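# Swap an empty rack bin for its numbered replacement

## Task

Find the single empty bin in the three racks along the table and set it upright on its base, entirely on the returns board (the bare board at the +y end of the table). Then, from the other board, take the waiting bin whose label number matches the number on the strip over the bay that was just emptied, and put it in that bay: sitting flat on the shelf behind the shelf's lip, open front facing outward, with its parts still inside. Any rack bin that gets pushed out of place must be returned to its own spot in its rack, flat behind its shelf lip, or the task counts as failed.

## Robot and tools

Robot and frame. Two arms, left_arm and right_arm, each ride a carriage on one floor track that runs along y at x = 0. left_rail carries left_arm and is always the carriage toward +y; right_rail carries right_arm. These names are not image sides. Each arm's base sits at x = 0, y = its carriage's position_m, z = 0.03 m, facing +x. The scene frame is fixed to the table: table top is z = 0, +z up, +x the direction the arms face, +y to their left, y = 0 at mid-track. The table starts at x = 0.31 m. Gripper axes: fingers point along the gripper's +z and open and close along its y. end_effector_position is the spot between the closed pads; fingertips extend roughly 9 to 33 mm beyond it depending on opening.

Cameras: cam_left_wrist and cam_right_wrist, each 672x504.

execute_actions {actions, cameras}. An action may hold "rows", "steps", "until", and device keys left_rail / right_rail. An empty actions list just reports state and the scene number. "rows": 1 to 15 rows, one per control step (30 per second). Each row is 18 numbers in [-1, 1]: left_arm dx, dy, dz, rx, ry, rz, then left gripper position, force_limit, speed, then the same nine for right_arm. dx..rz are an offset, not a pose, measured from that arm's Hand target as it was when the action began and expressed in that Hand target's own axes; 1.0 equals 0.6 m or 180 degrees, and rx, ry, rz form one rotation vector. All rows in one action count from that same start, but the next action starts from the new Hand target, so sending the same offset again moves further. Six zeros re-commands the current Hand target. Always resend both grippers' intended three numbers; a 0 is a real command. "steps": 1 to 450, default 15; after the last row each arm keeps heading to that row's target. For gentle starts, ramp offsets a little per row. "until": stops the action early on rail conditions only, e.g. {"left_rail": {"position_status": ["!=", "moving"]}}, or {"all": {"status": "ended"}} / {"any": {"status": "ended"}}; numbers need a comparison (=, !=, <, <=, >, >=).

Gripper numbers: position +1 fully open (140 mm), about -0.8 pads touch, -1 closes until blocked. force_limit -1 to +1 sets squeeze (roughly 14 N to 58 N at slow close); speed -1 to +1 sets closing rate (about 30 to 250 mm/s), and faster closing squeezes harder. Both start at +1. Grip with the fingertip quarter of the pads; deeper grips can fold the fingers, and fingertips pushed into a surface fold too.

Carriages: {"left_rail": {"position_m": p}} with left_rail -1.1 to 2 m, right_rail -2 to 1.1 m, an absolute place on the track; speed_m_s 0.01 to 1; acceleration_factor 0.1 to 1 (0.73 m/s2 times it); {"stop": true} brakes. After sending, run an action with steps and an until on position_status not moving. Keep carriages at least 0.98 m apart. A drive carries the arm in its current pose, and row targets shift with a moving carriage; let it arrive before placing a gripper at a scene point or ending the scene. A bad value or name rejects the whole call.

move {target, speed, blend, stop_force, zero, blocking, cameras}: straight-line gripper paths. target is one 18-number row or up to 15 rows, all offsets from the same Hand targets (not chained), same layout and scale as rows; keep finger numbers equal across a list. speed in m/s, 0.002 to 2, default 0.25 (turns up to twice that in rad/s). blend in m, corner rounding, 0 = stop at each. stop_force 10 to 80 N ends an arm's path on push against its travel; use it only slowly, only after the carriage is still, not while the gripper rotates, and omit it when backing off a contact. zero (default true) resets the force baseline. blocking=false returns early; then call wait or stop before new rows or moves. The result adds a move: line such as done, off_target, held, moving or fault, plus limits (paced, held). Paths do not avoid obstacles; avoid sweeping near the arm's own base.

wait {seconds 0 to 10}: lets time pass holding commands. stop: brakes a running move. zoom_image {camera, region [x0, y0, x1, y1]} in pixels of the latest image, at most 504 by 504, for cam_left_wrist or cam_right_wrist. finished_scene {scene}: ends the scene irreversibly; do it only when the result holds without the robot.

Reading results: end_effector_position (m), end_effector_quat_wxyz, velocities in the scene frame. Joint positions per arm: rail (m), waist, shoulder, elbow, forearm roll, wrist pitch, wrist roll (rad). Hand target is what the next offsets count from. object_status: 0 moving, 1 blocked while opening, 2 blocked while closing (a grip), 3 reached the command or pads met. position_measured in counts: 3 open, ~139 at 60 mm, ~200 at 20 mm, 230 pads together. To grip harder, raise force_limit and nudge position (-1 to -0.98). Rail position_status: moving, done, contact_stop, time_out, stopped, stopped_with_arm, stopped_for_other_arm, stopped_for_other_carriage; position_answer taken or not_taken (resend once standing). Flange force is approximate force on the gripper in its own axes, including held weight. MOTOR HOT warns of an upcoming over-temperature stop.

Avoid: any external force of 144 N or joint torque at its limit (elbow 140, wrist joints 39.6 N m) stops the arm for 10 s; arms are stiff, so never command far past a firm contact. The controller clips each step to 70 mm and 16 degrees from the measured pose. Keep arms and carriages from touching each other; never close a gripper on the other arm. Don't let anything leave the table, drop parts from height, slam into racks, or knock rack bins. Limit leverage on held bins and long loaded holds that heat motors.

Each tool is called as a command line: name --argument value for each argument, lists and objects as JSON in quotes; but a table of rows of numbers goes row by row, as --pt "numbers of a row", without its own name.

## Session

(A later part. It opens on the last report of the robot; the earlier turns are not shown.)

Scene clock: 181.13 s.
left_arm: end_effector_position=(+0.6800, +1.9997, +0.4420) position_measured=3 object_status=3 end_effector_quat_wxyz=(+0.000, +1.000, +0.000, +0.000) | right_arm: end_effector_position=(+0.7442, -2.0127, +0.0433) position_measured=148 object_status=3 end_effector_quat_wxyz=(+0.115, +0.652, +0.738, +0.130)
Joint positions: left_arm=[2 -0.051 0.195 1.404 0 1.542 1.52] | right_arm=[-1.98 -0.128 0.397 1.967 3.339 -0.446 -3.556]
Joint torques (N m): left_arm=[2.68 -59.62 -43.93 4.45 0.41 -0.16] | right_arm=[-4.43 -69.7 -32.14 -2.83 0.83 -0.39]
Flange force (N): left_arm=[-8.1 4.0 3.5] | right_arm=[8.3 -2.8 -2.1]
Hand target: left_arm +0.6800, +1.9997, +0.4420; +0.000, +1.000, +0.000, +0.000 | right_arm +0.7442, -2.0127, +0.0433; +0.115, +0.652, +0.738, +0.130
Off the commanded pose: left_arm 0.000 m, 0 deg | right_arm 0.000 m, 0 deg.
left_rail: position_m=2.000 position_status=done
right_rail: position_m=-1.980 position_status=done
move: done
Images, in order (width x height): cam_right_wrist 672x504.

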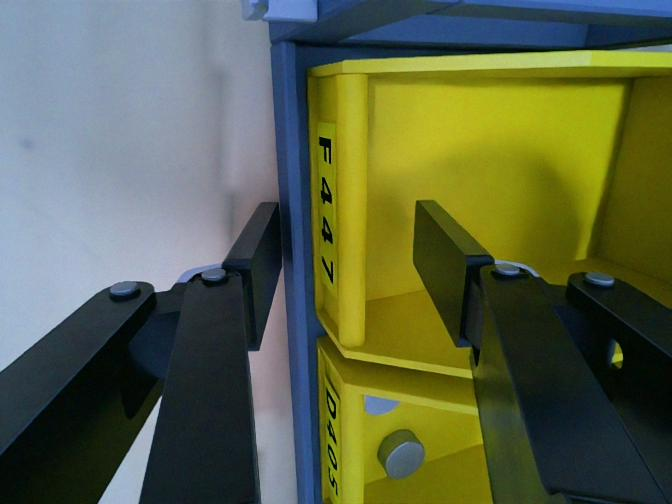

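move --target '[0,0,0,0,0,0,1,1,1,0.012,0.002,0.03,0,0,0,-0.15,1,1]' --speed 0.03 --stop_force 12 --cameras '["cam_right_wrist"]'

execute_actions --actions '[{"rows":[[0,0,0,0,0,0,1,1,1,0,0,0,0,0,0,-1,-1,-0.9]],"steps":90}]' --cameras '["cam_right_wrist"]'

Scene clock: 190.27 s.
left_arm: end_effector_position=(+0.6800, +1.9997, +0.4420) position_measured=3 object_status=3 end_effector_quat_wxyz=(+0.000, +1.000, +0.000, +0.000) | right_arm: end_effector_position=(+0.7457, -2.0106, +0.0390) position_measured=148 object_status=3 end_effector_quat_wxyz=(+0.115, +0.652, +0.738, +0.130)
Joint positions: left_arm=[2 -0.051 0.195 1.404 0 1.542 1.52] | right_arm=[-1.98 -0.125 0.405 1.966 3.339 -0.44 -3.554]
Joint torques (N m): left_arm=[2.6 -59.51 -43.93 4.47 0.42 -0.15] | right_arm=[-1.61 -67.48 -36.38 -1.85 3.16 -0.32]
Flange force (N): left_arm=[-8.3 3.9 3.6] | right_arm=[7.0 -10.7 -11.5]
Hand target: left_arm +0.6800, +1.9997, +0.4420; +0.000, +1.000, +0.000, +0.000 | right_arm +0.7457, -2.0106, +0.0390; +0.115, +0.652, +0.738, +0.130 (not the last commanded pose)
Off the commanded pose: left_arm 0.000 m, 0 deg | right_arm 0.014 m, 0 deg.
left_rail: position_m=2.000 position_status=done
right_rail: position_m=-1.980 position_status=done
move: contact (right_arm)
Images, in order (width x height): cam_right_wrist 672x504.

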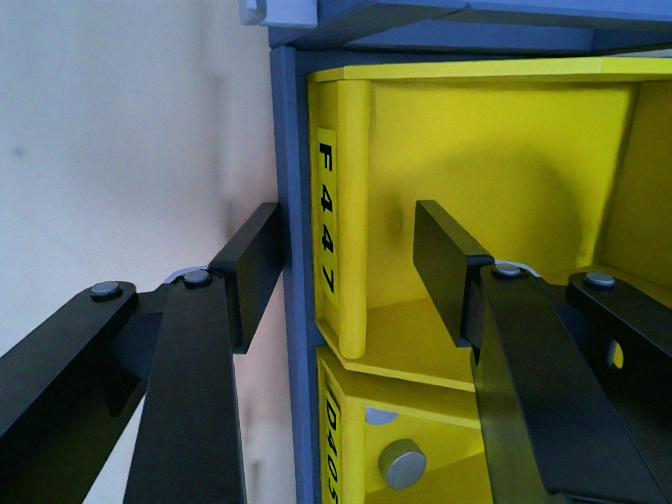

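Scene clock: 193.47 s.
left_arm: end_effector_position=(+0.6800, +1.9997, +0.4420) position_measured=3 object_status=3 end_effector_quat_wxyz=(+0.000, +1.000, +0.000, +0.000) | right_arm: end_effector_position=(+0.7457, -2.0106, +0.0390) position_measured=195 object_status=2 end_effector_quat_wxyz=(+0.115, +0.652, +0.738, +0.130)
Joint positions: left_arm=[2 -0.051 0.195 1.404 0 1.542 1.52] | right_arm=[-1.98 -0.125 0.405 1.966 3.339 -0.44 -3.554]
Joint torques (N m): left_arm=[2.67 -59.32 -44.01 4.43 0.45 -0.16] | right_arm=[-5.44 -71.62 -38.38 -2.85 4.21 -0.6]
Flange force (N): left_arm=[-8.7 4.0 3.8] | right_arm=[11.2 -9.8 -5.8]
Hand target: left_arm +0.6800, +1.9997, +0.4420; +0.000, +1.000, +0.000, +0.000 | right_arm +0.7457, -2.0106, +0.0390; +0.115, +0.652, +0.738, +0.130
Off the commanded pose: left_arm 0.000 m, 0 deg | right_arm 0.000 m, 0 deg.
left_rail: position_m=2.000 position_status=done
right_rail: position_m=-1.980 position_status=done
Images, in order (width x height): cam_right_wrist 672x504.

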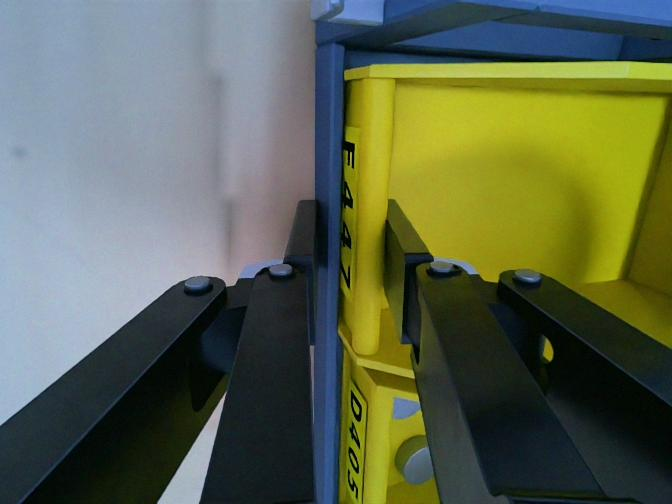

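execute_actions --actions '[{"rows":[[0,0,0,0,0,0,1,1,1,0,0,0,0,0,0,-0.3,-1,-0.5]],"steps":40}]' --cameras '["cam_right_wrist"]'

move --target '[0,0,0,0,0,0,1,1,1,0.0,0.006,-0.035,0,0,0,-0.31,-1,-0.5]' --cameras '["cam_right_wrist"]'

Scene clock: 205.03 s.
left_arm: end_effector_position=(+0.6800, +1.9997, +0.4420) position_measured=3 object_status=3 end_effector_quat_wxyz=(+0.000, +1.000, +0.000, +0.000) | right_arm: end_effector_position=(+0.7457, -2.0106, +0.0390) position_measured=167 object_status=3 end_effector_quat_wxyz=(+0.115, +0.652, +0.738, +0.130)
Joint positions: left_arm=[2 -0.051 0.195 1.404 0 1.542 1.52] | right_arm=[-1.98 -0.125 0.405 1.966 3.339 -0.44 -3.554]
Joint torques (N m): left_arm=[2.79 -59.39 -43.83 4.37 0.45 -0.14] | right_arm=[-5.03 -65.73 -26.9 -3.08 -0.66 -0.38]
Flange force (N): left_arm=[-8.3 4.1 3.4] | right_arm=[8.6 2.4 -6.1]
Hand target: left_arm +0.6800, +1.9997, +0.4420; +0.000, +1.000, +0.000, +0.000 | right_arm +0.7457, -2.0106, +0.0390; +0.115, +0.652, +0.738, +0.130
Off the commanded pose: left_arm 0.000 m, 0 deg | right_arm 0.000 m, 0 deg.
left_rail: position_m=2.000 position_status=done
right_rail: position_m=-1.980 position_status=done
Images, in order (width x height): cam_right_wrist 672x504.

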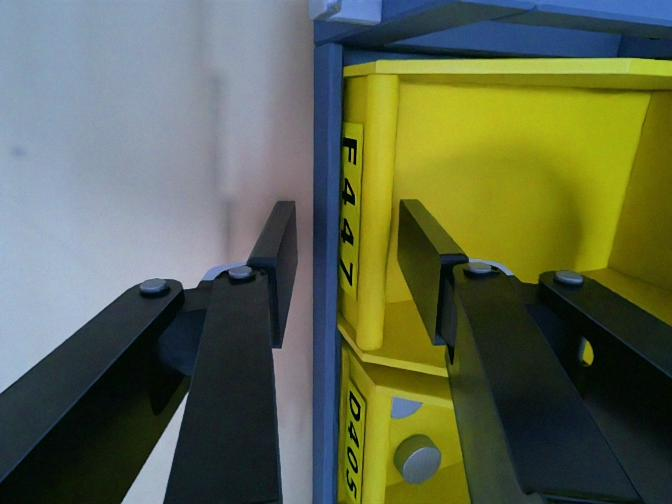

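Scene clock: 205.73 s.
left_arm: end_effector_position=(+0.6800, +1.9997, +0.4420) position_measured=3 object_status=3 end_effector_quat_wxyz=(+0.000, +1.000, +0.000, +0.000) | right_arm: end_effector_position=(+0.7419, -2.0111, +0.0599) position_measured=168 object_status=3 end_effector_quat_wxyz=(+0.115, +0.652, +0.738, +0.130)
Joint positions: left_arm=[2 -0.051 0.195 1.404 0 1.542 1.52] | right_arm=[-1.98 -0.126 0.374 1.962 3.327 -0.474 -3.541]
Joint torques (N m): left_arm=[2.65 -59.14 -43.92 4.43 0.42 -0.14] | right_arm=[-4.88 -67.1 -32.86 -2.9 0.84 -0.39]
Flange force (N): left_arm=[-8.9 3.9 3.7] | right_arm=[9.4 -2.8 -3.9]
Hand target: left_arm +0.6800, +1.9997, +0.4420; +0.000, +1.000, +0.000, +0.000 | right_arm +0.7419, -2.0111, +0.0599; +0.115, +0.652, +0.738, +0.130
Off the commanded pose: left_arm 0.000 m, 0 deg | right_arm 0.000 m, 0 deg.
left_rail: position_m=2.000 position_status=done
right_rail: position_m=-1.980 position_status=done
move: done
Images, in order (width x height): cam_right_wrist 672x504.

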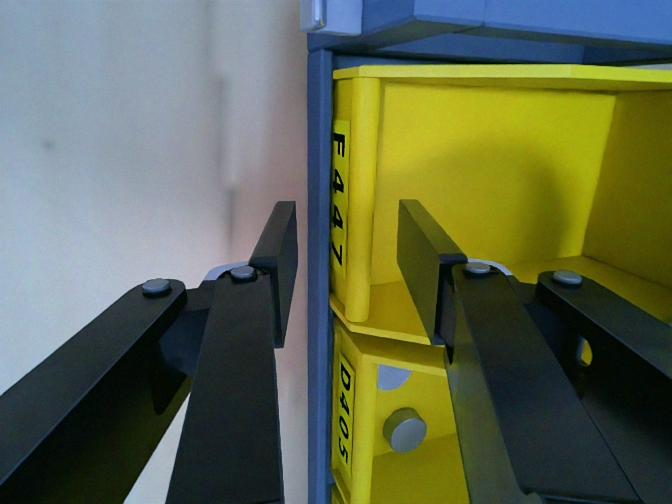

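move --target '[0,0,0,0,0,0,1,1,1,-0.01,0.028,-0.005,0.083,0,0,-0.32,-1,-0.5]' --cameras '["cam_right_wrist"]'

move --target '[0,0,0,0,0,0,1,1,1,0,0,0.05,0,0,0,-0.32,-1,-0.5]' --speed 0.03 --stop_force 12 --cameras '["cam_right_wrist"]'

Scene clock: 218.10 s.
left_arm: end_effector_position=(+0.6800, +1.9997, +0.4420) position_measured=3 object_status=3 end_effector_quat_wxyz=(+0.000, +1.000, +0.000, +0.000) | right_arm: end_effector_position=(+0.7573, -2.0152, +0.0685) position_measured=169 object_status=3 end_effector_quat_wxyz=(+0.029, +0.662, +0.748, +0.033)
Joint positions: left_arm=[2 -0.051 0.195 1.404 0 1.542 1.52] | right_arm=[-1.98 -0.101 0.471 1.743 3.168 -0.842 -3.381]
Joint torques (N m): left_arm=[2.61 -59.22 -43.93 4.43 0.45 -0.13] | right_arm=[-4.84 -79.59 -36.36 -3.5 0.36 -0.46]
Flange force (N): left_arm=[-8.7 4.1 3.7] | right_arm=[8.5 -5.8 -2.4]
Hand target: left_arm +0.6800, +1.9997, +0.4420; +0.000, +1.000, +0.000, +0.000 | right_arm +0.7573, -2.0152, +0.0685; +0.029, +0.662, +0.748, +0.033
Off the commanded pose: left_arm 0.000 m, 0 deg | right_arm 0.000 m, 0 deg.
left_rail: position_m=2.000 position_status=done
right_rail: position_m=-1.980 position_status=done
move: done
Images, in order (width x height): cam_right_wrist 672x504.

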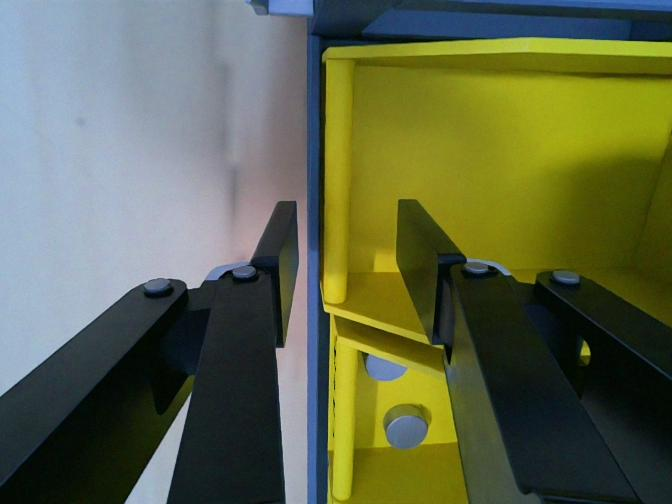

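Scene clock: 219.97 s.
left_arm: end_effector_position=(+0.6800, +1.9997, +0.4420) position_measured=3 object_status=3 end_effector_quat_wxyz=(+0.000, +1.000, +0.000, +0.000) | right_arm: end_effector_position=(+0.7599, -2.0149, +0.0386) position_measured=169 object_status=3 end_effector_quat_wxyz=(+0.029, +0.662, +0.748, +0.033)
Joint positions: left_arm=[2 -0.051 0.195 1.404 0 1.542 1.52] | right_arm=[-1.98 -0.1 0.505 1.755 3.169 -0.796 -3.382]
Joint torques (N m): left_arm=[2.66 -59.16 -43.92 4.47 0.44 -0.08] | right_arm=[-5.94 -74.14 -29.15 -3.8 -0.83 -0.35]
Flange force (N): left_arm=[-8.8 4.2 3.8] | right_arm=[8.8 -2.1 -11.1]
Hand target: left_arm +0.6800, +1.9997, +0.4420; +0.000, +1.000, +0.000, +0.000 | right_arm +0.7599, -2.0149, +0.0386; +0.029, +0.662, +0.748, +0.033
Off the commanded pose: left_arm 0.000 m, 0 deg | right_arm 0.000 m, 0 deg.
left_rail: position_m=2.000 position_status=done
right_rail: position_m=-1.980 position_status=done
move: done
Images, in order (width x height): cam_right_wrist 672x504.

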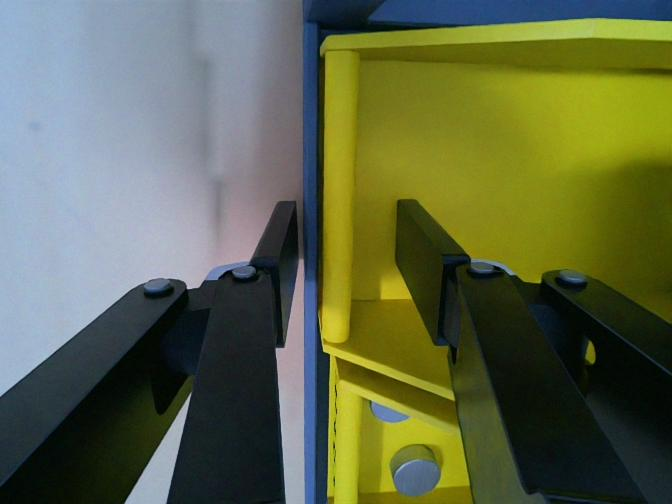

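move --pt "0 0 0 0 0 0 1 1 1 0 0 -0.03 0 0 0 -0.32 -1 -0.5" --pt "0 0 0 0 0 0 1 1 1 0.027 -0.014 -0.03 0 0 0 -0.32 -1 -0.5" --cameras '[]'

move --target '[0,0,0,0,0,0,1,1,1,0,0,0.055,0,0,0,-0.32,-1,-0.5]' --speed 0.03 --stop_force 12 --cameras '["cam_right_wrist"]'

Scene clock: 229.83 s.
left_arm: end_effector_position=(+0.6800, +1.9997, +0.4420) position_measured=3 object_status=3 end_effector_quat_wxyz=(+0.000, +1.000, +0.000, +0.000) | right_arm: end_effector_position=(+0.7481, -2.0001, +0.0558) position_measured=169 object_status=3 end_effector_quat_wxyz=(+0.029, +0.662, +0.748, +0.033)
Joint positions: left_arm=[2 -0.051 0.195 1.404 0 1.542 1.52] | right_arm=[-1.98 -0.081 0.471 1.772 3.166 -0.813 -3.361]
Joint torques (N m): left_arm=[2.49 -59.33 -43.82 4.47 0.41 -0.18] | right_arm=[-5.56 -78.8 -35.67 -3.37 0.25 -0.46]
Flange force (N): left_arm=[-8.3 3.8 3.3] | right_arm=[9.4 -5.5 -2.6]
Hand target: left_arm +0.6800, +1.9997, +0.4420; +0.000, +1.000, +0.000, +0.000 | right_arm +0.7481, -2.0001, +0.0558; +0.029, +0.662, +0.748, +0.033
Off the commanded pose: left_arm 0.000 m, 0 deg | right_arm 0.000 m, 0 deg.
left_rail: position_m=2.000 position_status=done
right_rail: position_m=-1.980 position_status=done
move: done
No camera images: "cameras" was empty.

Scene clock: 231.23 s.
left_arm: end_effector_position=(+0.6800, +1.9997, +0.4420) position_measured=3 object_status=3 end_effector_quat_wxyz=(+0.000, +1.000, +0.000, +0.000) | right_arm: end_effector_position=(+0.7498, -1.9998, +0.0332) position_measured=169 object_status=3 end_effector_quat_wxyz=(+0.029, +0.662, +0.748, +0.033)
Joint positions: left_arm=[2 -0.051 0.195 1.404 0 1.542 1.52] | right_arm=[-1.98 -0.08 0.497 1.781 3.167 -0.779 -3.362]
Joint torques (N m): left_arm=[2.31 -59.38 -43.95 4.43 0.46 -0.18] | right_arm=[-3.33 -72.34 -31.27 -2.81 1.09 -0.31]
Flange force (N): left_arm=[-8.5 3.3 3.9] | right_arm=[5.3 -7.3 -14.3]
Hand target: left_arm +0.6800, +1.9997, +0.4420; +0.000, +1.000, +0.000, +0.000 | right_arm +0.7500, -1.9998, +0.0333; +0.029, +0.662, +0.748, +0.033 (not the last commanded pose)
Off the commanded pose: left_arm 0.000 m, 0 deg | right_arm 0.010 m, 0 deg.
left_rail: position_m=2.000 position_status=done
right_rail: position_m=-1.980 position_status=done
move: contact (right_arm)
Images, in order (width x height): cam_right_wrist 672x504.

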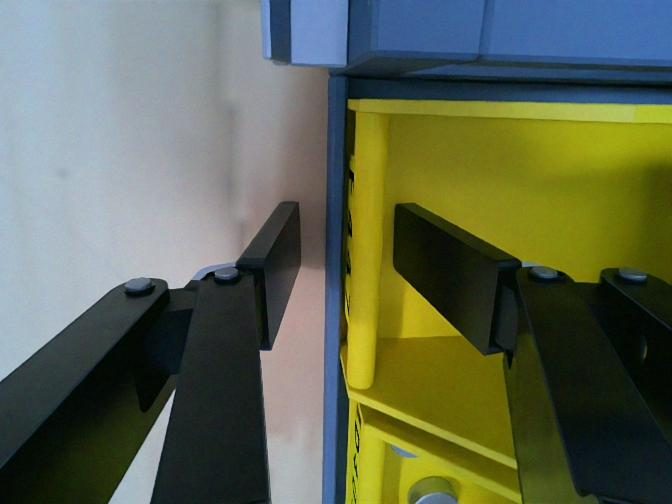

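move --target '[0,0,0,0,0,0,1,1,1,0,0.006,-0.042,0,0,0,-0.32,-1,-0.5]' --cameras '[]'

execute_actions --actions '[{"rows":[[0,0,0,0,0,0,1,1,1,0,0,0,0,0,0,-1,-1,-0.9]],"steps":90}]' --cameras '["cam_right_wrist"]'

Scene clock: 237.10 s.
left_arm: end_effector_position=(+0.6800, +1.9997, +0.4420) position_measured=3 object_status=3 end_effector_quat_wxyz=(+0.000, +1.000, +0.000, +0.000) | right_arm: end_effector_position=(+0.7513, -1.9996, +0.0587) position_measured=169 object_status=3 end_effector_quat_wxyz=(+0.029, +0.662, +0.748, +0.033)
Joint positions: left_arm=[2 -0.051 0.195 1.404 0 1.542 1.52] | right_arm=[-1.98 -0.08 0.472 1.763 3.166 -0.821 -3.36]
Joint torques (N m): left_arm=[2.72 -59.3 -44.07 4.46 0.4 -0.17] | right_arm=[-5.11 -79.58 -35.2 -3.4 0.27 -0.38]
Flange force (N): left_arm=[-9.0 3.7 3.8] | right_arm=[8.0 -4.1 -1.7]
Hand target: left_arm +0.6800, +1.9997, +0.4420; +0.000, +1.000, +0.000, +0.000 | right_arm +0.7513, -1.9996, +0.0587; +0.029, +0.662, +0.748, +0.033
Off the commanded pose: left_arm 0.000 m, 0 deg | right_arm 0.000 m, 0 deg.
left_rail: position_m=2.000 position_status=done
right_rail: position_m=-1.980 position_status=done
move: done
No camera images: "cameras" was empty.

Scene clock: 240.30 s.
left_arm: end_effector_position=(+0.6800, +1.9997, +0.4420) position_measured=3 object_status=3 end_effector_quat_wxyz=(+0.000, +1.000, +0.000, +0.000) | right_arm: end_effector_position=(+0.7513, -1.9996, +0.0587) position_measured=215 object_status=2 end_effector_quat_wxyz=(+0.029, +0.662, +0.748, +0.033)
Joint positions: left_arm=[2 -0.051 0.195 1.404 0 1.542 1.52] | right_arm=[-1.98 -0.08 0.472 1.763 3.166 -0.821 -3.36]
Joint torques (N m): left_arm=[2.35 -59.04 -43.93 4.46 0.39 -0.18] | right_arm=[-5.62 -76.23 -29.74 -4.06 -2.31 -0.63]
Flange force (N): left_arm=[-9.0 3.6 3.8] | right_arm=[9.6 1.6 -4.4]
Hand target: left_arm +0.6800, +1.9997, +0.4420; +0.000, +1.000, +0.000, +0.000 | right_arm +0.7513, -1.9996, +0.0587; +0.029, +0.662, +0.748, +0.033
Off the commanded pose: left_arm 0.000 m, 0 deg | right_arm 0.000 m, 0 deg.
left_rail: position_m=2.000 position_status=done
right_rail: position_m=-1.980 position_status=done
Images, in order (width x height): cam_right_wrist 672x504.

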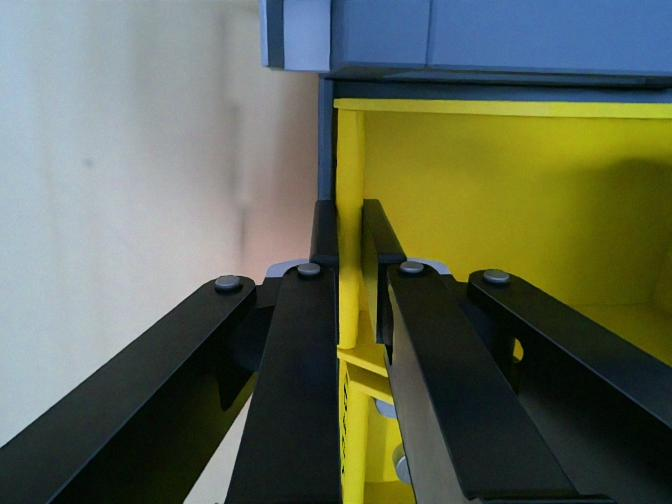

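execute_actions --actions '[{"rows":[[0,0,0,0,0,0,1,1,1,0,0,0,0,0,0,-0.98,0.4,-0.9]],"steps":30}]' --cameras '[]'

move --target '[0,0,0,0,0,0,1,1,1,0,0,-0.045,0,0,0,-0.98,0.4,-0.9]' --speed 0.05 --cameras '["cam_right_wrist"]'

move --target '[0,0,0,0,0,0,1,1,1,0,-0.25,0,0,0,0,-0.98,0.4,-0.9]' --speed 0.08 --cameras '["cam_right_wrist"]'

Scene clock: 246.63 s.
left_arm: end_effector_position=(+0.6800, +1.9997, +0.4420) position_measured=3 object_status=3 end_effector_quat_wxyz=(+0.000, +1.000, +0.000, +0.000) | right_arm: end_effector_position=(+0.7513, -1.9996, +0.0587) position_measured=218 object_status=2 end_effector_quat_wxyz=(+0.029, +0.662, +0.748, +0.033)
Joint positions: left_arm=[2 -0.051 0.195 1.404 0 1.542 1.52] | right_arm=[-1.98 -0.08 0.472 1.763 3.166 -0.821 -3.36]
Joint torques (N m): left_arm=[2.77 -59.31 -43.86 4.5 0.4 -0.13] | right_arm=[-2.58 -74.91 -28.02 -3.23 -2.76 -0.72]
Flange force (N): left_arm=[-8.4 4.3 3.3] | right_arm=[4.5 2.4 -5.8]
Hand target: left_arm +0.6800, +1.9997, +0.4420; +0.000, +1.000, +0.000, +0.000 | right_arm +0.7513, -1.9996, +0.0587; +0.029, +0.662, +0.748, +0.033
Off the commanded pose: left_arm 0.000 m, 0 deg | right_arm 0.000 m, 0 deg.
left_rail: position_m=2.000 position_status=done
right_rail: position_m=-1.980 position_status=done
No camera images: "cameras" was empty.

Scene clock: 247.47 s.
left_arm: end_effector_position=(+0.6800, +1.9997, +0.4420) position_measured=3 object_status=3 end_effector_quat_wxyz=(+0.000, +1.000, +0.000, +0.000) | right_arm: end_effector_position=(+0.7490, -1.9999, +0.0856) position_measured=218 object_status=2 end_effector_quat_wxyz=(+0.029, +0.662, +0.748, +0.033)
Joint positions: left_arm=[2 -0.051 0.195 1.404 0 1.542 1.52] | right_arm=[-1.98 -0.081 0.443 1.751 3.165 -0.863 -3.359]
Joint torques (N m): left_arm=[2.25 -59.22 -43.93 4.46 0.44 -0.17] | right_arm=[-4.56 -78.95 -37.26 -3.48 0.54 -0.46]
Flange force (N): left_arm=[-8.8 3.0 3.7] | right_arm=[8.0 -4.6 -0.2]
Hand target: left_arm +0.6800, +1.9997, +0.4420; +0.000, +1.000, +0.000, +0.000 | right_arm +0.7490, -1.9999, +0.0856; +0.029, +0.662, +0.748, +0.033
Off the commanded pose: left_arm 0.000 m, 0 deg | right_arm 0.000 m, 0 deg.
left_rail: position_m=2.000 position_status=done
right_rail: position_m=-1.980 position_status=done
move: done
Images, in order (width x height): cam_right_wrist 672x504.

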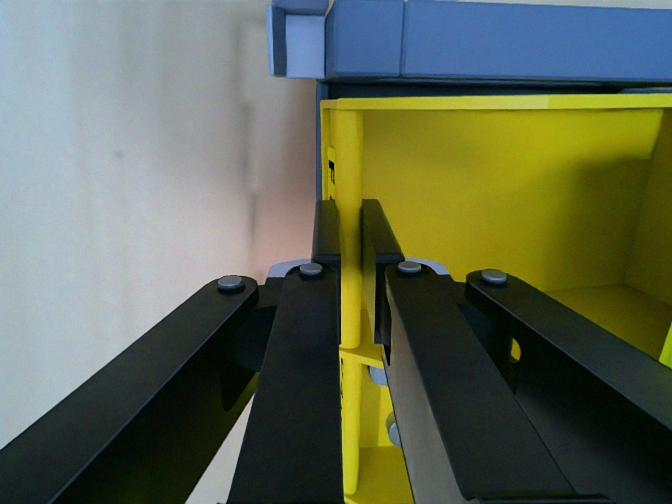

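Scene clock: 249.67 s.
left_arm: end_effector_position=(+0.6800, +1.9997, +0.4420) position_measured=3 object_status=3 end_effector_quat_wxyz=(+0.000, +1.000, +0.000, +0.000) | right_arm: end_effector_position=(+0.6007, -2.0182, +0.0725) position_measured=218 object_status=2 end_effector_quat_wxyz=(+0.029, +0.662, +0.748, +0.033)
Joint positions: left_arm=[2 -0.051 0.195 1.404 0 1.542 1.52] | right_arm=[-1.98 -0.133 0.261 2.051 3.174 -0.745 -3.42]
Joint torques (N m): left_arm=[2.75 -59.64 -44.02 4.43 0.43 -0.14] | right_arm=[-4.7 -57.63 -32.35 -3.28 -0.19 -0.45]
Flange force (N): left_arm=[-8.3 4.0 4.1] | right_arm=[9.2 -0.8 -0.3]
Hand target: left_arm +0.6800, +1.9997, +0.4420; +0.000, +1.000, +0.000, +0.000 | right_arm +0.6007, -2.0182, +0.0725; +0.029, +0.662, +0.748, +0.033
Off the commanded pose: left_arm 0.000 m, 0 deg | right_arm 0.000 m, 0 deg.
left_rail: position_m=2.000 position_status=done
right_rail: position_m=-1.980 position_status=done
move: done
Images, in order (width x height): cam_right_wrist 672x504.

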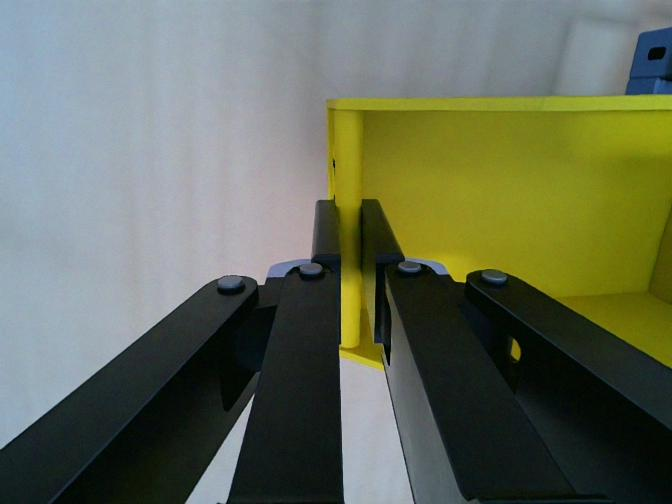

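move --target '[0,0,0,0,0,0,1,1,1,0,-0.16,-0.24,0,0,0,-0.98,0.4,-0.9]' --speed 0.12 --cameras '["cam_right_wrist"]'

execute_actions --actions '[{"right_rail":{"position_m":0.9,"acceleration_factor":0.4,"speed_m_s":0.5},"steps":400,"until":{"all":{"status":"ended"}}}]'

Scene clock: 259.70 s.
left_arm: end_effector_position=(+0.6800, +1.9997, +0.4420) position_measured=3 object_status=3 end_effector_quat_wxyz=(+0.000, +1.000, +0.000, +0.000) | right_arm: end_effector_position=(+0.4933, -2.0315, +0.2075) position_measured=218 object_status=2 end_effector_quat_wxyz=(+0.029, +0.662, +0.748, +0.033)
Joint positions: left_arm=[2 -0.051 0.195 1.404 0 1.542 1.52] | right_arm=[-1.98 -0.192 -0.043 2.104 3.174 -0.998 -3.472]
Joint torques (N m): left_arm=[2.57 -59.17 -43.9 4.44 0.4 -0.12] | right_arm=[-4.66 -32.67 -40.07 -3.75 0.38 -0.38]
Flange force (N): left_arm=[-8.8 3.8 3.7] | right_arm=[11.3 -0.9 1.5]
Hand target: left_arm +0.6800, +1.9997, +0.4420; +0.000, +1.000, +0.000, +0.000 | right_arm +0.4933, -2.0314, +0.2076; +0.029, +0.662, +0.748, +0.033
Off the commanded pose: left_arm 0.000 m, 0 deg | right_arm 0.000 m, 0 deg.
left_rail: position_m=2.000 position_status=done
right_rail: position_m=-1.980 position_status=done
move: done
Images, in order (width x height): cam_right_wrist 672x504.

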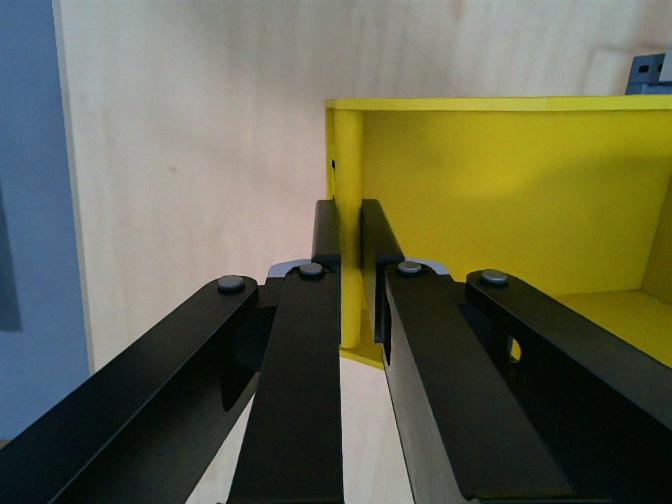

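Scene clock: 267.40 s.
left_arm: end_effector_position=(+0.6800, +1.9997, +0.4420) position_measured=3 object_status=3 end_effector_quat_wxyz=(+0.000, +1.000, +0.000, +0.000) | right_arm: end_effector_position=(+0.4933, +0.8486, +0.2076) position_measured=218 object_status=2 end_effector_quat_wxyz=(+0.029, +0.662, +0.748, +0.033)
Joint positions: left_arm=[2 -0.051 0.195 1.404 0 1.542 1.52] | right_arm=[0.9 -0.192 -0.043 2.104 3.174 -0.998 -3.472]
Joint torques (N m): left_arm=[2.37 -59.23 -43.89 4.41 0.44 -0.17] | right_arm=[-5.02 -33.09 -40.39 -3.67 0.37 -0.42]
Flange force (N): left_arm=[-8.6 3.4 3.5] | right_arm=[11.8 -0.3 2.2]
Hand target: left_arm +0.6800, +1.9997, +0.4420; +0.000, +1.000, +0.000, +0.000 | right_arm +0.4933, +0.8486, +0.2076; +0.029, +0.662, +0.748, +0.033
Tool commands: left_gripper/position=+1.0 left_gripper/force_limit=+1.0 left_gripper/speed=+1.0 right_gripper/position=-0.98 right_gripper/force_limit=+0.4 right_gripper/speed=-0.9
Off the commanded pose: left_arm 0.000 m, 0 deg | right_arm 0.000 m, 0 deg.
left_rail: position_m=2.000 position_status=done
right_rail: position_m=0.900 speed_m_s=0.50 position_status=done

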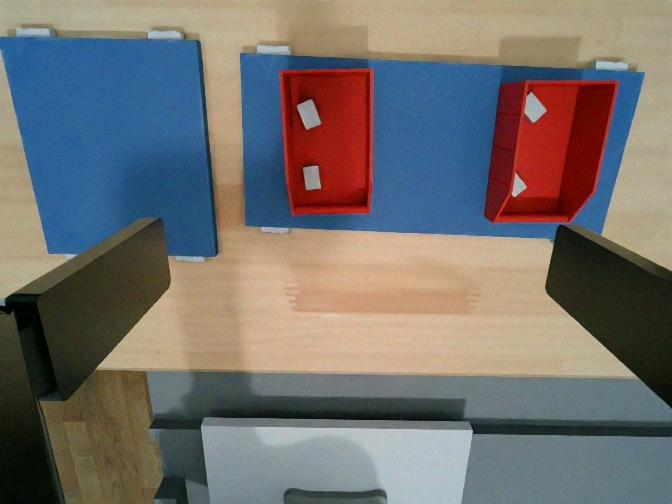

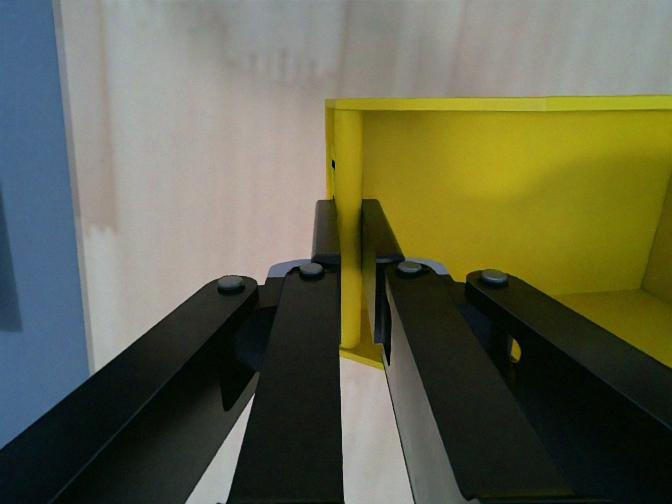

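move --target '[0,0,0,0,0,0,1,1,1,0,0.1,0.2,0,0,0,-0.98,0.4,-0.9]' --speed 0.12 --cameras '[]'

move --target '[0,0,0,0,0,0,1,1,1,0,0,0.1,0,0,0,-0.98,0.4,-0.9]' --speed 0.03 --stop_force 10 --cameras '["cam_right_wrist"]'

Scene clock: 274.27 s.
left_arm: end_effector_position=(+0.6800, +1.9997, +0.4420) position_measured=3 object_status=3 end_effector_quat_wxyz=(+0.000, +1.000, +0.000, +0.000) | right_arm: end_effector_position=(+0.5630, +0.8572, +0.0933) position_measured=218 object_status=2 end_effector_quat_wxyz=(+0.029, +0.662, +0.748, +0.033)
Joint positions: left_arm=[2 -0.051 0.195 1.404 0 1.542 1.52] | right_arm=[0.9 -0.151 0.185 2.103 3.176 -0.77 -3.439]
Joint torques (N m): left_arm=[2.43 -59.47 -43.89 4.44 0.45 -0.12] | right_arm=[-5.16 -51.08 -34.72 -3.22 0.38 -0.4]
Flange force (N): left_arm=[-8.3 3.4 3.7] | right_arm=[11.3 -2.2 0.4]
Hand target: left_arm +0.6800, +1.9997, +0.4420; +0.000, +1.000, +0.000, +0.000 | right_arm +0.5630, +0.8572, +0.0933; +0.029, +0.662, +0.748, +0.033
Off the commanded pose: left_arm 0.000 m, 0 deg | right_arm 0.000 m, 0 deg.
left_rail: position_m=2.000 position_status=done
right_rail: position_m=0.900 speed_m_s=0.50 position_status=done
move: done
No camera images: "cameras" was empty.

Scene clock: 276.23 s.
left_arm: end_effector_position=(+0.6800, +1.9997, +0.4420) position_measured=3 object_status=3 end_effector_quat_wxyz=(+0.000, +1.000, +0.000, +0.000) | right_arm: end_effector_position=(+0.5667, +0.8576, +0.0522) position_measured=218 object_status=2 end_effector_quat_wxyz=(+0.029, +0.662, +0.748, +0.033)
Joint positions: left_arm=[2 -0.051 0.195 1.404 0 1.542 1.52] | right_arm=[0.9 -0.149 0.243 2.128 3.179 -0.687 -3.441]
Joint torques (N m): left_arm=[2.94 -59.34 -43.91 4.49 0.48 -0.15] | right_arm=[-4.03 -42.51 -24.22 -2.87 0.15 -0.25]
Flange force (N): left_arm=[-8.6 4.3 3.8] | right_arm=[8.6 -2.4 -21.7]
Hand target: left_arm +0.6800, +1.9997, +0.4420; +0.000, +1.000, +0.000, +0.000 | right_arm +0.5667, +0.8576, +0.0522; +0.029, +0.662, +0.748, +0.033 (not the last commanded pose)
Off the commanded pose: left_arm 0.000 m, 0 deg | right_arm 0.019 m, 0 deg.
left_rail: position_m=2.000 position_status=done
right_rail: position_m=0.900 speed_m_s=0.50 position_status=done
move: contact (right_arm)
Images, in order (width x height): cam_right_wrist 672x504.

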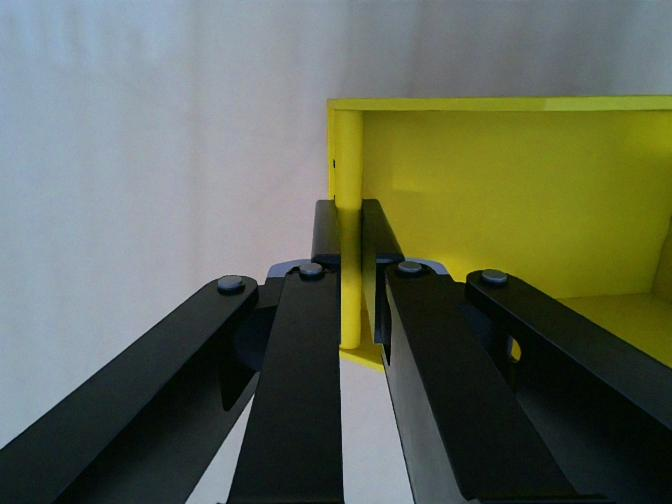

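execute_actions --actions '[{"rows":[[0,0,0,0,0,0,0,1,1,0,0,-0.01,0,0,0,-0.3,0,-0.5]],"steps":40}]' --cameras '[]'

move --pt "0 0 0 0 0 0 -0.32 1 0 0 0 -0.25 0 0 0 -0.3 0 -0.5" --pt "-0.155 0.39 0.3 0 0 -0.5 -0.32 1 0 0 -0.2 -0.45 0 0 0 -0.3 0 -0.5" --speed 0.3

execute_actions --actions '[{"right_rail":{"position_m":-0.6},"steps":400,"until":{"all":{"status":"ended"}}}]' --cameras '[]'

Scene clock: 287.17 s.
left_arm: end_effector_position=(+0.6800, +1.9997, +0.4420) position_measured=129 object_status=3 end_effector_quat_wxyz=(+0.000, +1.000, +0.000, +0.000) | right_arm: end_effector_position=(+0.5662, +0.8576, +0.0582) position_measured=167 object_status=3 end_effector_quat_wxyz=(+0.029, +0.662, +0.748, +0.033)
Joint positions: left_arm=[2 -0.051 0.195 1.404 0 1.542 1.52] | right_arm=[0.9 -0.149 0.234 2.124 3.178 -0.699 -3.441]
Joint torques (N m): left_arm=[2.56 -59.47 -43.98 4.44 0.42 -0.17] | right_arm=[-4.71 -53.07 -32.08 -3.06 0.12 -0.35]
Flange force (N): left_arm=[-8.5 3.7 3.8] | right_arm=[10.2 -2.7 -1.5]
Hand target: left_arm +0.6800, +1.9997, +0.4420; +0.000, +1.000, +0.000, +0.000 | right_arm +0.5662, +0.8576, +0.0582; +0.029, +0.662, +0.748, +0.033
Off the commanded pose: left_arm 0.000 m, 0 deg | right_arm 0.000 m, 0 deg.
left_rail: position_m=2.000 position_status=done
right_rail: position_m=0.900 speed_m_s=0.50 position_status=done
No camera images: "cameras" was empty.

Scene clock: 291.23 s.
left_arm: end_effector_position=(+0.5870, +1.7657, +0.2620) position_measured=169 object_status=3 end_effector_quat_wxyz=(+0.000, +0.707, +0.707, +0.000) | right_arm: end_effector_position=(+0.4240, +0.8400, +0.3166) position_measured=167 object_status=3 end_effector_quat_wxyz=(+0.029, +0.662, +0.748, +0.033)
Joint positions: left_arm=[2 -0.434 0.176 1.758 0 1.208 -0.434] | right_arm=[0.9 -0.246 -0.233 2.053 3.175 -1.24 -3.52]
Joint torques (N m): left_arm=[2.13 -55.17 -41.15 4.19 0.44 -0.15] | right_arm=[-4.87 -16.99 -43.17 -4.11 0.12 -0.34]
Flange force (N): left_arm=[-0.5 -7.7 1.5] | right_arm=[12.7 2.2 2.7]
Hand target: left_arm +0.5870, +1.7657, +0.2620; +0.000, +0.707, +0.707, +0.000 | right_arm +0.4241, +0.8400, +0.3167; +0.029, +0.662, +0.748, +0.033
Off the commanded pose: left_arm 0.000 m, 0 deg | right_arm 0.000 m, 0 deg.
left_rail: position_m=2.000 position_status=done
right_rail: position_m=0.900 speed_m_s=0.50 position_status=done
move: done

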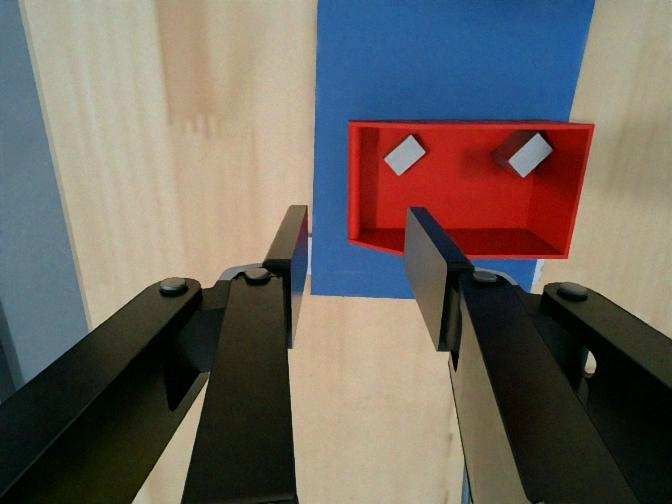

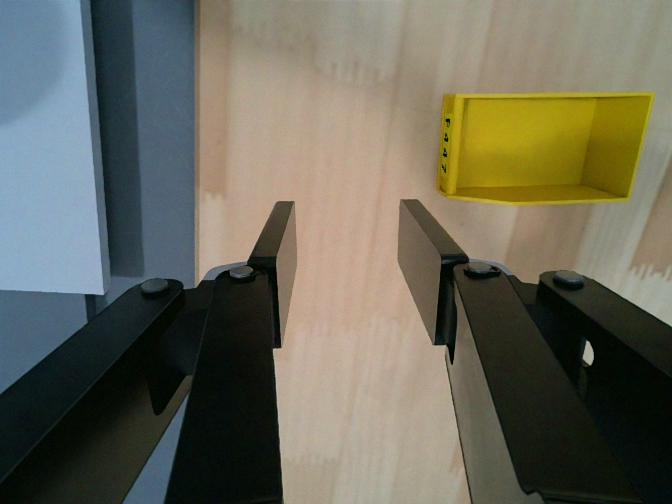

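Scene clock: 296.17 s.
left_arm: end_effector_position=(+0.5870, +1.7657, +0.2620) position_measured=169 object_status=3 end_effector_quat_wxyz=(+0.000, +0.707, +0.707, +0.000) | right_arm: end_effector_position=(+0.4241, -0.6599, +0.3167) position_measured=167 object_status=3 end_effector_quat_wxyz=(+0.029, +0.662, +0.748, +0.033)
Joint positions: left_arm=[2 -0.434 0.176 1.758 0 1.208 -0.434] | right_arm=[-0.6 -0.246 -0.233 2.053 3.175 -1.24 -3.52]
Joint torques (N m): left_arm=[2.42 -54.83 -41.06 4.22 0.51 -0.15] | right_arm=[-4.24 -16.56 -43.49 -4.19 0.22 -0.44]
Flange force (N): left_arm=[-0.8 -8.2 1.1] | right_arm=[11.8 0.9 2.2]
Hand target: left_arm +0.5870, +1.7657, +0.2620; +0.000, +0.707, +0.707, +0.000 | right_arm +0.4241, -0.6599, +0.3167; +0.029, +0.662, +0.748, +0.033
Tool commands: left_gripper/position=-0.32 left_gripper/force_limit=+1.0 left_gripper/speed=+0.0 right_gripper/position=-0.3 right_gripper/force_limit=+0.0 right_gripper/speed=-0.5
Off the commanded pose: left_arm 0.000 m, 0 deg | right_arm 0.000 m, 0 deg.
left_rail: position_m=2.000 position_status=done
right_rail: position_m=-0.600 speed_m_s=0.50 position_status=done
No camera images: "cameras" was empty.

move --target '[-0.022,0.013,0.25,0,0,0,-0.32,1,0,0,0,0,0,0,0,-0.3,0,-0.5]' --cameras '["cam_left_wrist"]'

Scene clock: 304.80 s.
left_arm: end_effector_position=(+0.5948, +1.7525, +0.1121) position_measured=169 object_status=3 end_effector_quat_wxyz=(+0.000, +0.707, +0.707, +0.000) | right_arm: end_effector_position=(+0.4241, -0.6600, +0.3167) position_measured=167 object_status=3 end_effector_quat_wxyz=(+0.029, +0.662, +0.748, +0.033)
Joint positions: left_arm=[2 -0.447 0.312 1.885 0 0.944 -0.447] | right_arm=[-0.6 -0.246 -0.233 2.053 3.175 -1.24 -3.52]
Joint torques (N m): left_arm=[2.52 -61.84 -35.82 3.63 0.54 -0.1] | right_arm=[-4.2 -17.1 -43.16 -4.04 0.22 -0.38]
Flange force (N): left_arm=[-0.1 -10.2 -2.0] | right_arm=[11.2 2.0 2.1]
Hand target: left_arm +0.5948, +1.7525, +0.1120; +0.000, +0.707, +0.707, +0.000 | right_arm +0.4241, -0.6600, +0.3167; +0.029, +0.662, +0.748, +0.033
Off the commanded pose: left_arm 0.000 m, 0 deg | right_arm 0.000 m, 0 deg.
left_rail: position_m=2.000 position_status=done
right_rail: position_m=-0.600 speed_m_s=0.50 position_status=done
move: done
Images, in order (width x height): cam_left_wrist 672x504.

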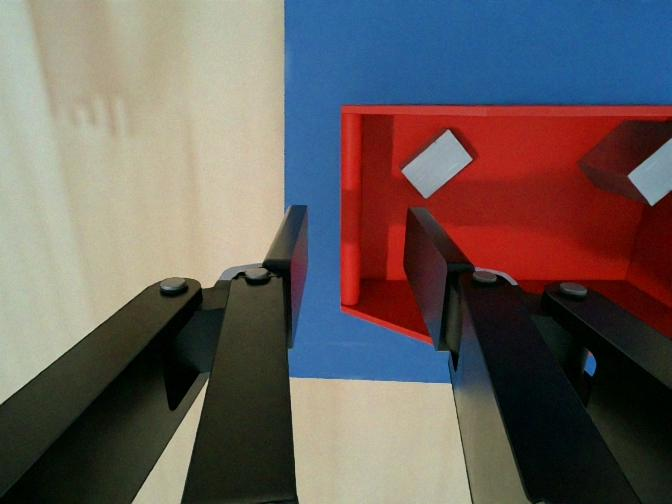

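move --target '[0.014,-0.003,0.067,0,0,0,-0.32,1,0,0,0,0,0,0,0,-0.3,0,-0.5]' --speed 0.08 --cameras '[]'

execute_actions --actions '[{"rows":[[0,0,0,0,0,0,-1,-1,-0.9,0,0,0,0,0,0,-0.3,0,-0.5]],"steps":90},{"rows":[[0,0,0,0,0,0,-0.98,0.5,-0.9,0,0,0,0,0,0,-0.3,0,-0.5]],"steps":30}]' --cameras '["cam_left_wrist"]'

move --target '[0,0,-0.15,0,0,0,-0.98,0.5,-0.9,0,0,0,0,0,0,-0.3,0,-0.5]' --speed 0.05 --cameras '["cam_left_wrist"]'

Scene clock: 315.23 s.
left_arm: end_effector_position=(+0.5930, +1.7609, +0.0718) position_measured=169 object_status=3 end_effector_quat_wxyz=(+0.000, +0.707, +0.707, +0.000) | right_arm: end_effector_position=(+0.4241, -0.6600, +0.3167) position_measured=167 object_status=3 end_effector_quat_wxyz=(+0.029, +0.662, +0.748, +0.033)
Joint positions: left_arm=[2 -0.437 0.348 1.925 0 0.869 -0.437] | right_arm=[-0.6 -0.246 -0.233 2.053 3.175 -1.24 -3.52]
Joint torques (N m): left_arm=[2.56 -64.55 -33.84 3.44 0.55 -0.14] | right_arm=[-4.21 -17.3 -43.19 -4.1 0.25 -0.34]
Flange force (N): left_arm=[-0.9 -8.5 -1.5] | right_arm=[10.8 2.3 2.0]
Hand target: left_arm +0.5930, +1.7609, +0.0718; +0.000, +0.707, +0.707, +0.000 | right_arm +0.4241, -0.6600, +0.3167; +0.029, +0.662, +0.748, +0.033
Off the commanded pose: left_arm 0.000 m, 0 deg | right_arm 0.000 m, 0 deg.
left_rail: position_m=2.000 position_status=done
right_rail: position_m=-0.600 speed_m_s=0.50 position_status=done
move: done
No camera images: "cameras" was empty.

Scene clock: 319.43 s.
left_arm: end_effector_position=(+0.5930, +1.7609, +0.0718) position_measured=218 object_status=2 end_effector_quat_wxyz=(+0.000, +0.707, +0.707, +0.000) | right_arm: end_effector_position=(+0.4241, -0.6600, +0.3167) position_measured=167 object_status=3 end_effector_quat_wxyz=(+0.029, +0.662, +0.748, +0.033)
Joint positions: left_arm=[2 -0.437 0.348 1.925 0 0.869 -0.437] | right_arm=[-0.6 -0.246 -0.233 2.053 3.175 -1.24 -3.52]
Joint torques (N m): left_arm=[1.18 -53.17 -27.18 3.27 -0.02 0.27] | right_arm=[-4.54 -17.18 -43.18 -4.07 0.26 -0.34]
Flange force (N): left_arm=[1.5 -9.4 -19.4] | right_arm=[11.9 2.4 2.3]
Flange force at the end of the 1st action (N): left_arm=[0.4 -7.3 -7.6] | right_arm=[11.9 2.7 3.2]
Hand target: left_arm +0.5930, +1.7609, +0.0718; +0.000, +0.707, +0.707, +0.000 | right_arm +0.4241, -0.6600, +0.3167; +0.029, +0.662, +0.748, +0.033
Off the commanded pose: left_arm 0.000 m, 0 deg | right_arm 0.000 m, 0 deg.
left_rail: position_m=2.000 position_status=done
right_rail: position_m=-0.600 speed_m_s=0.50 position_status=done
Images, in order (width x height): cam_left_wrist 672x504.

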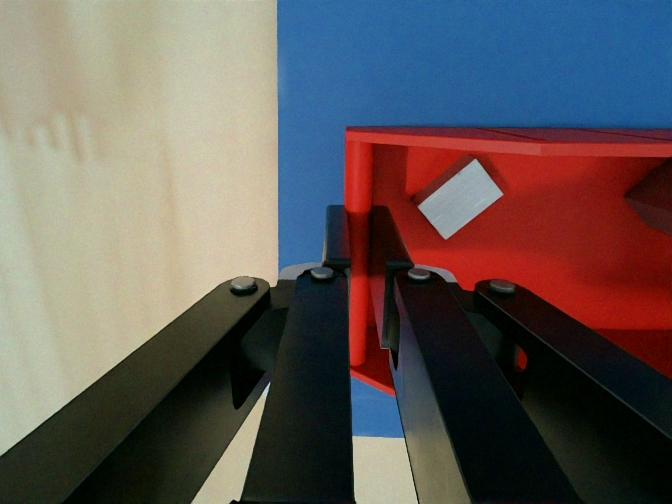

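Scene clock: 321.53 s.
left_arm: end_effector_position=(+0.5930, +1.7609, +0.1618) position_measured=218 object_status=2 end_effector_quat_wxyz=(+0.000, +0.707, +0.707, +0.000) | right_arm: end_effector_position=(+0.4241, -0.6600, +0.3167) position_measured=167 object_status=3 end_effector_quat_wxyz=(+0.029, +0.662, +0.748, +0.033)
Joint positions: left_arm=[2 -0.437 0.259 1.852 0 1.031 -0.437] | right_arm=[-0.6 -0.246 -0.233 2.053 3.175 -1.24 -3.52]
Joint torques (N m): left_arm=[2.68 -62.95 -40.3 4.01 0.12 -0.18] | right_arm=[-4.8 -17.17 -43.38 -4.09 0.21 -0.41]
Flange force (N): left_arm=[-0.7 -8.8 4.4] | right_arm=[12.6 2.3 3.1]
Hand target: left_arm +0.5930, +1.7609, +0.1618; +0.000, +0.707, +0.707, +0.000 | right_arm +0.4241, -0.6600, +0.3167; +0.029, +0.662, +0.748, +0.033
Off the commanded pose: left_arm 0.000 m, 0 deg | right_arm 0.000 m, 0 deg.
left_rail: position_m=2.000 position_status=done
right_rail: position_m=-0.600 speed_m_s=0.50 position_status=done
move: done
Images, in order (width x height): cam_left_wrist 672x504.

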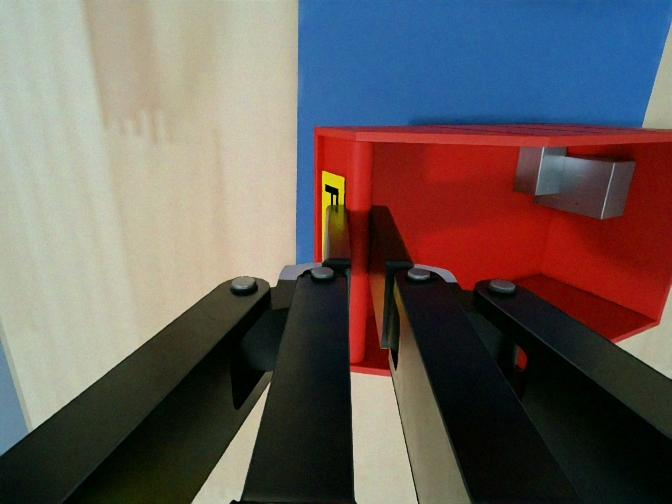

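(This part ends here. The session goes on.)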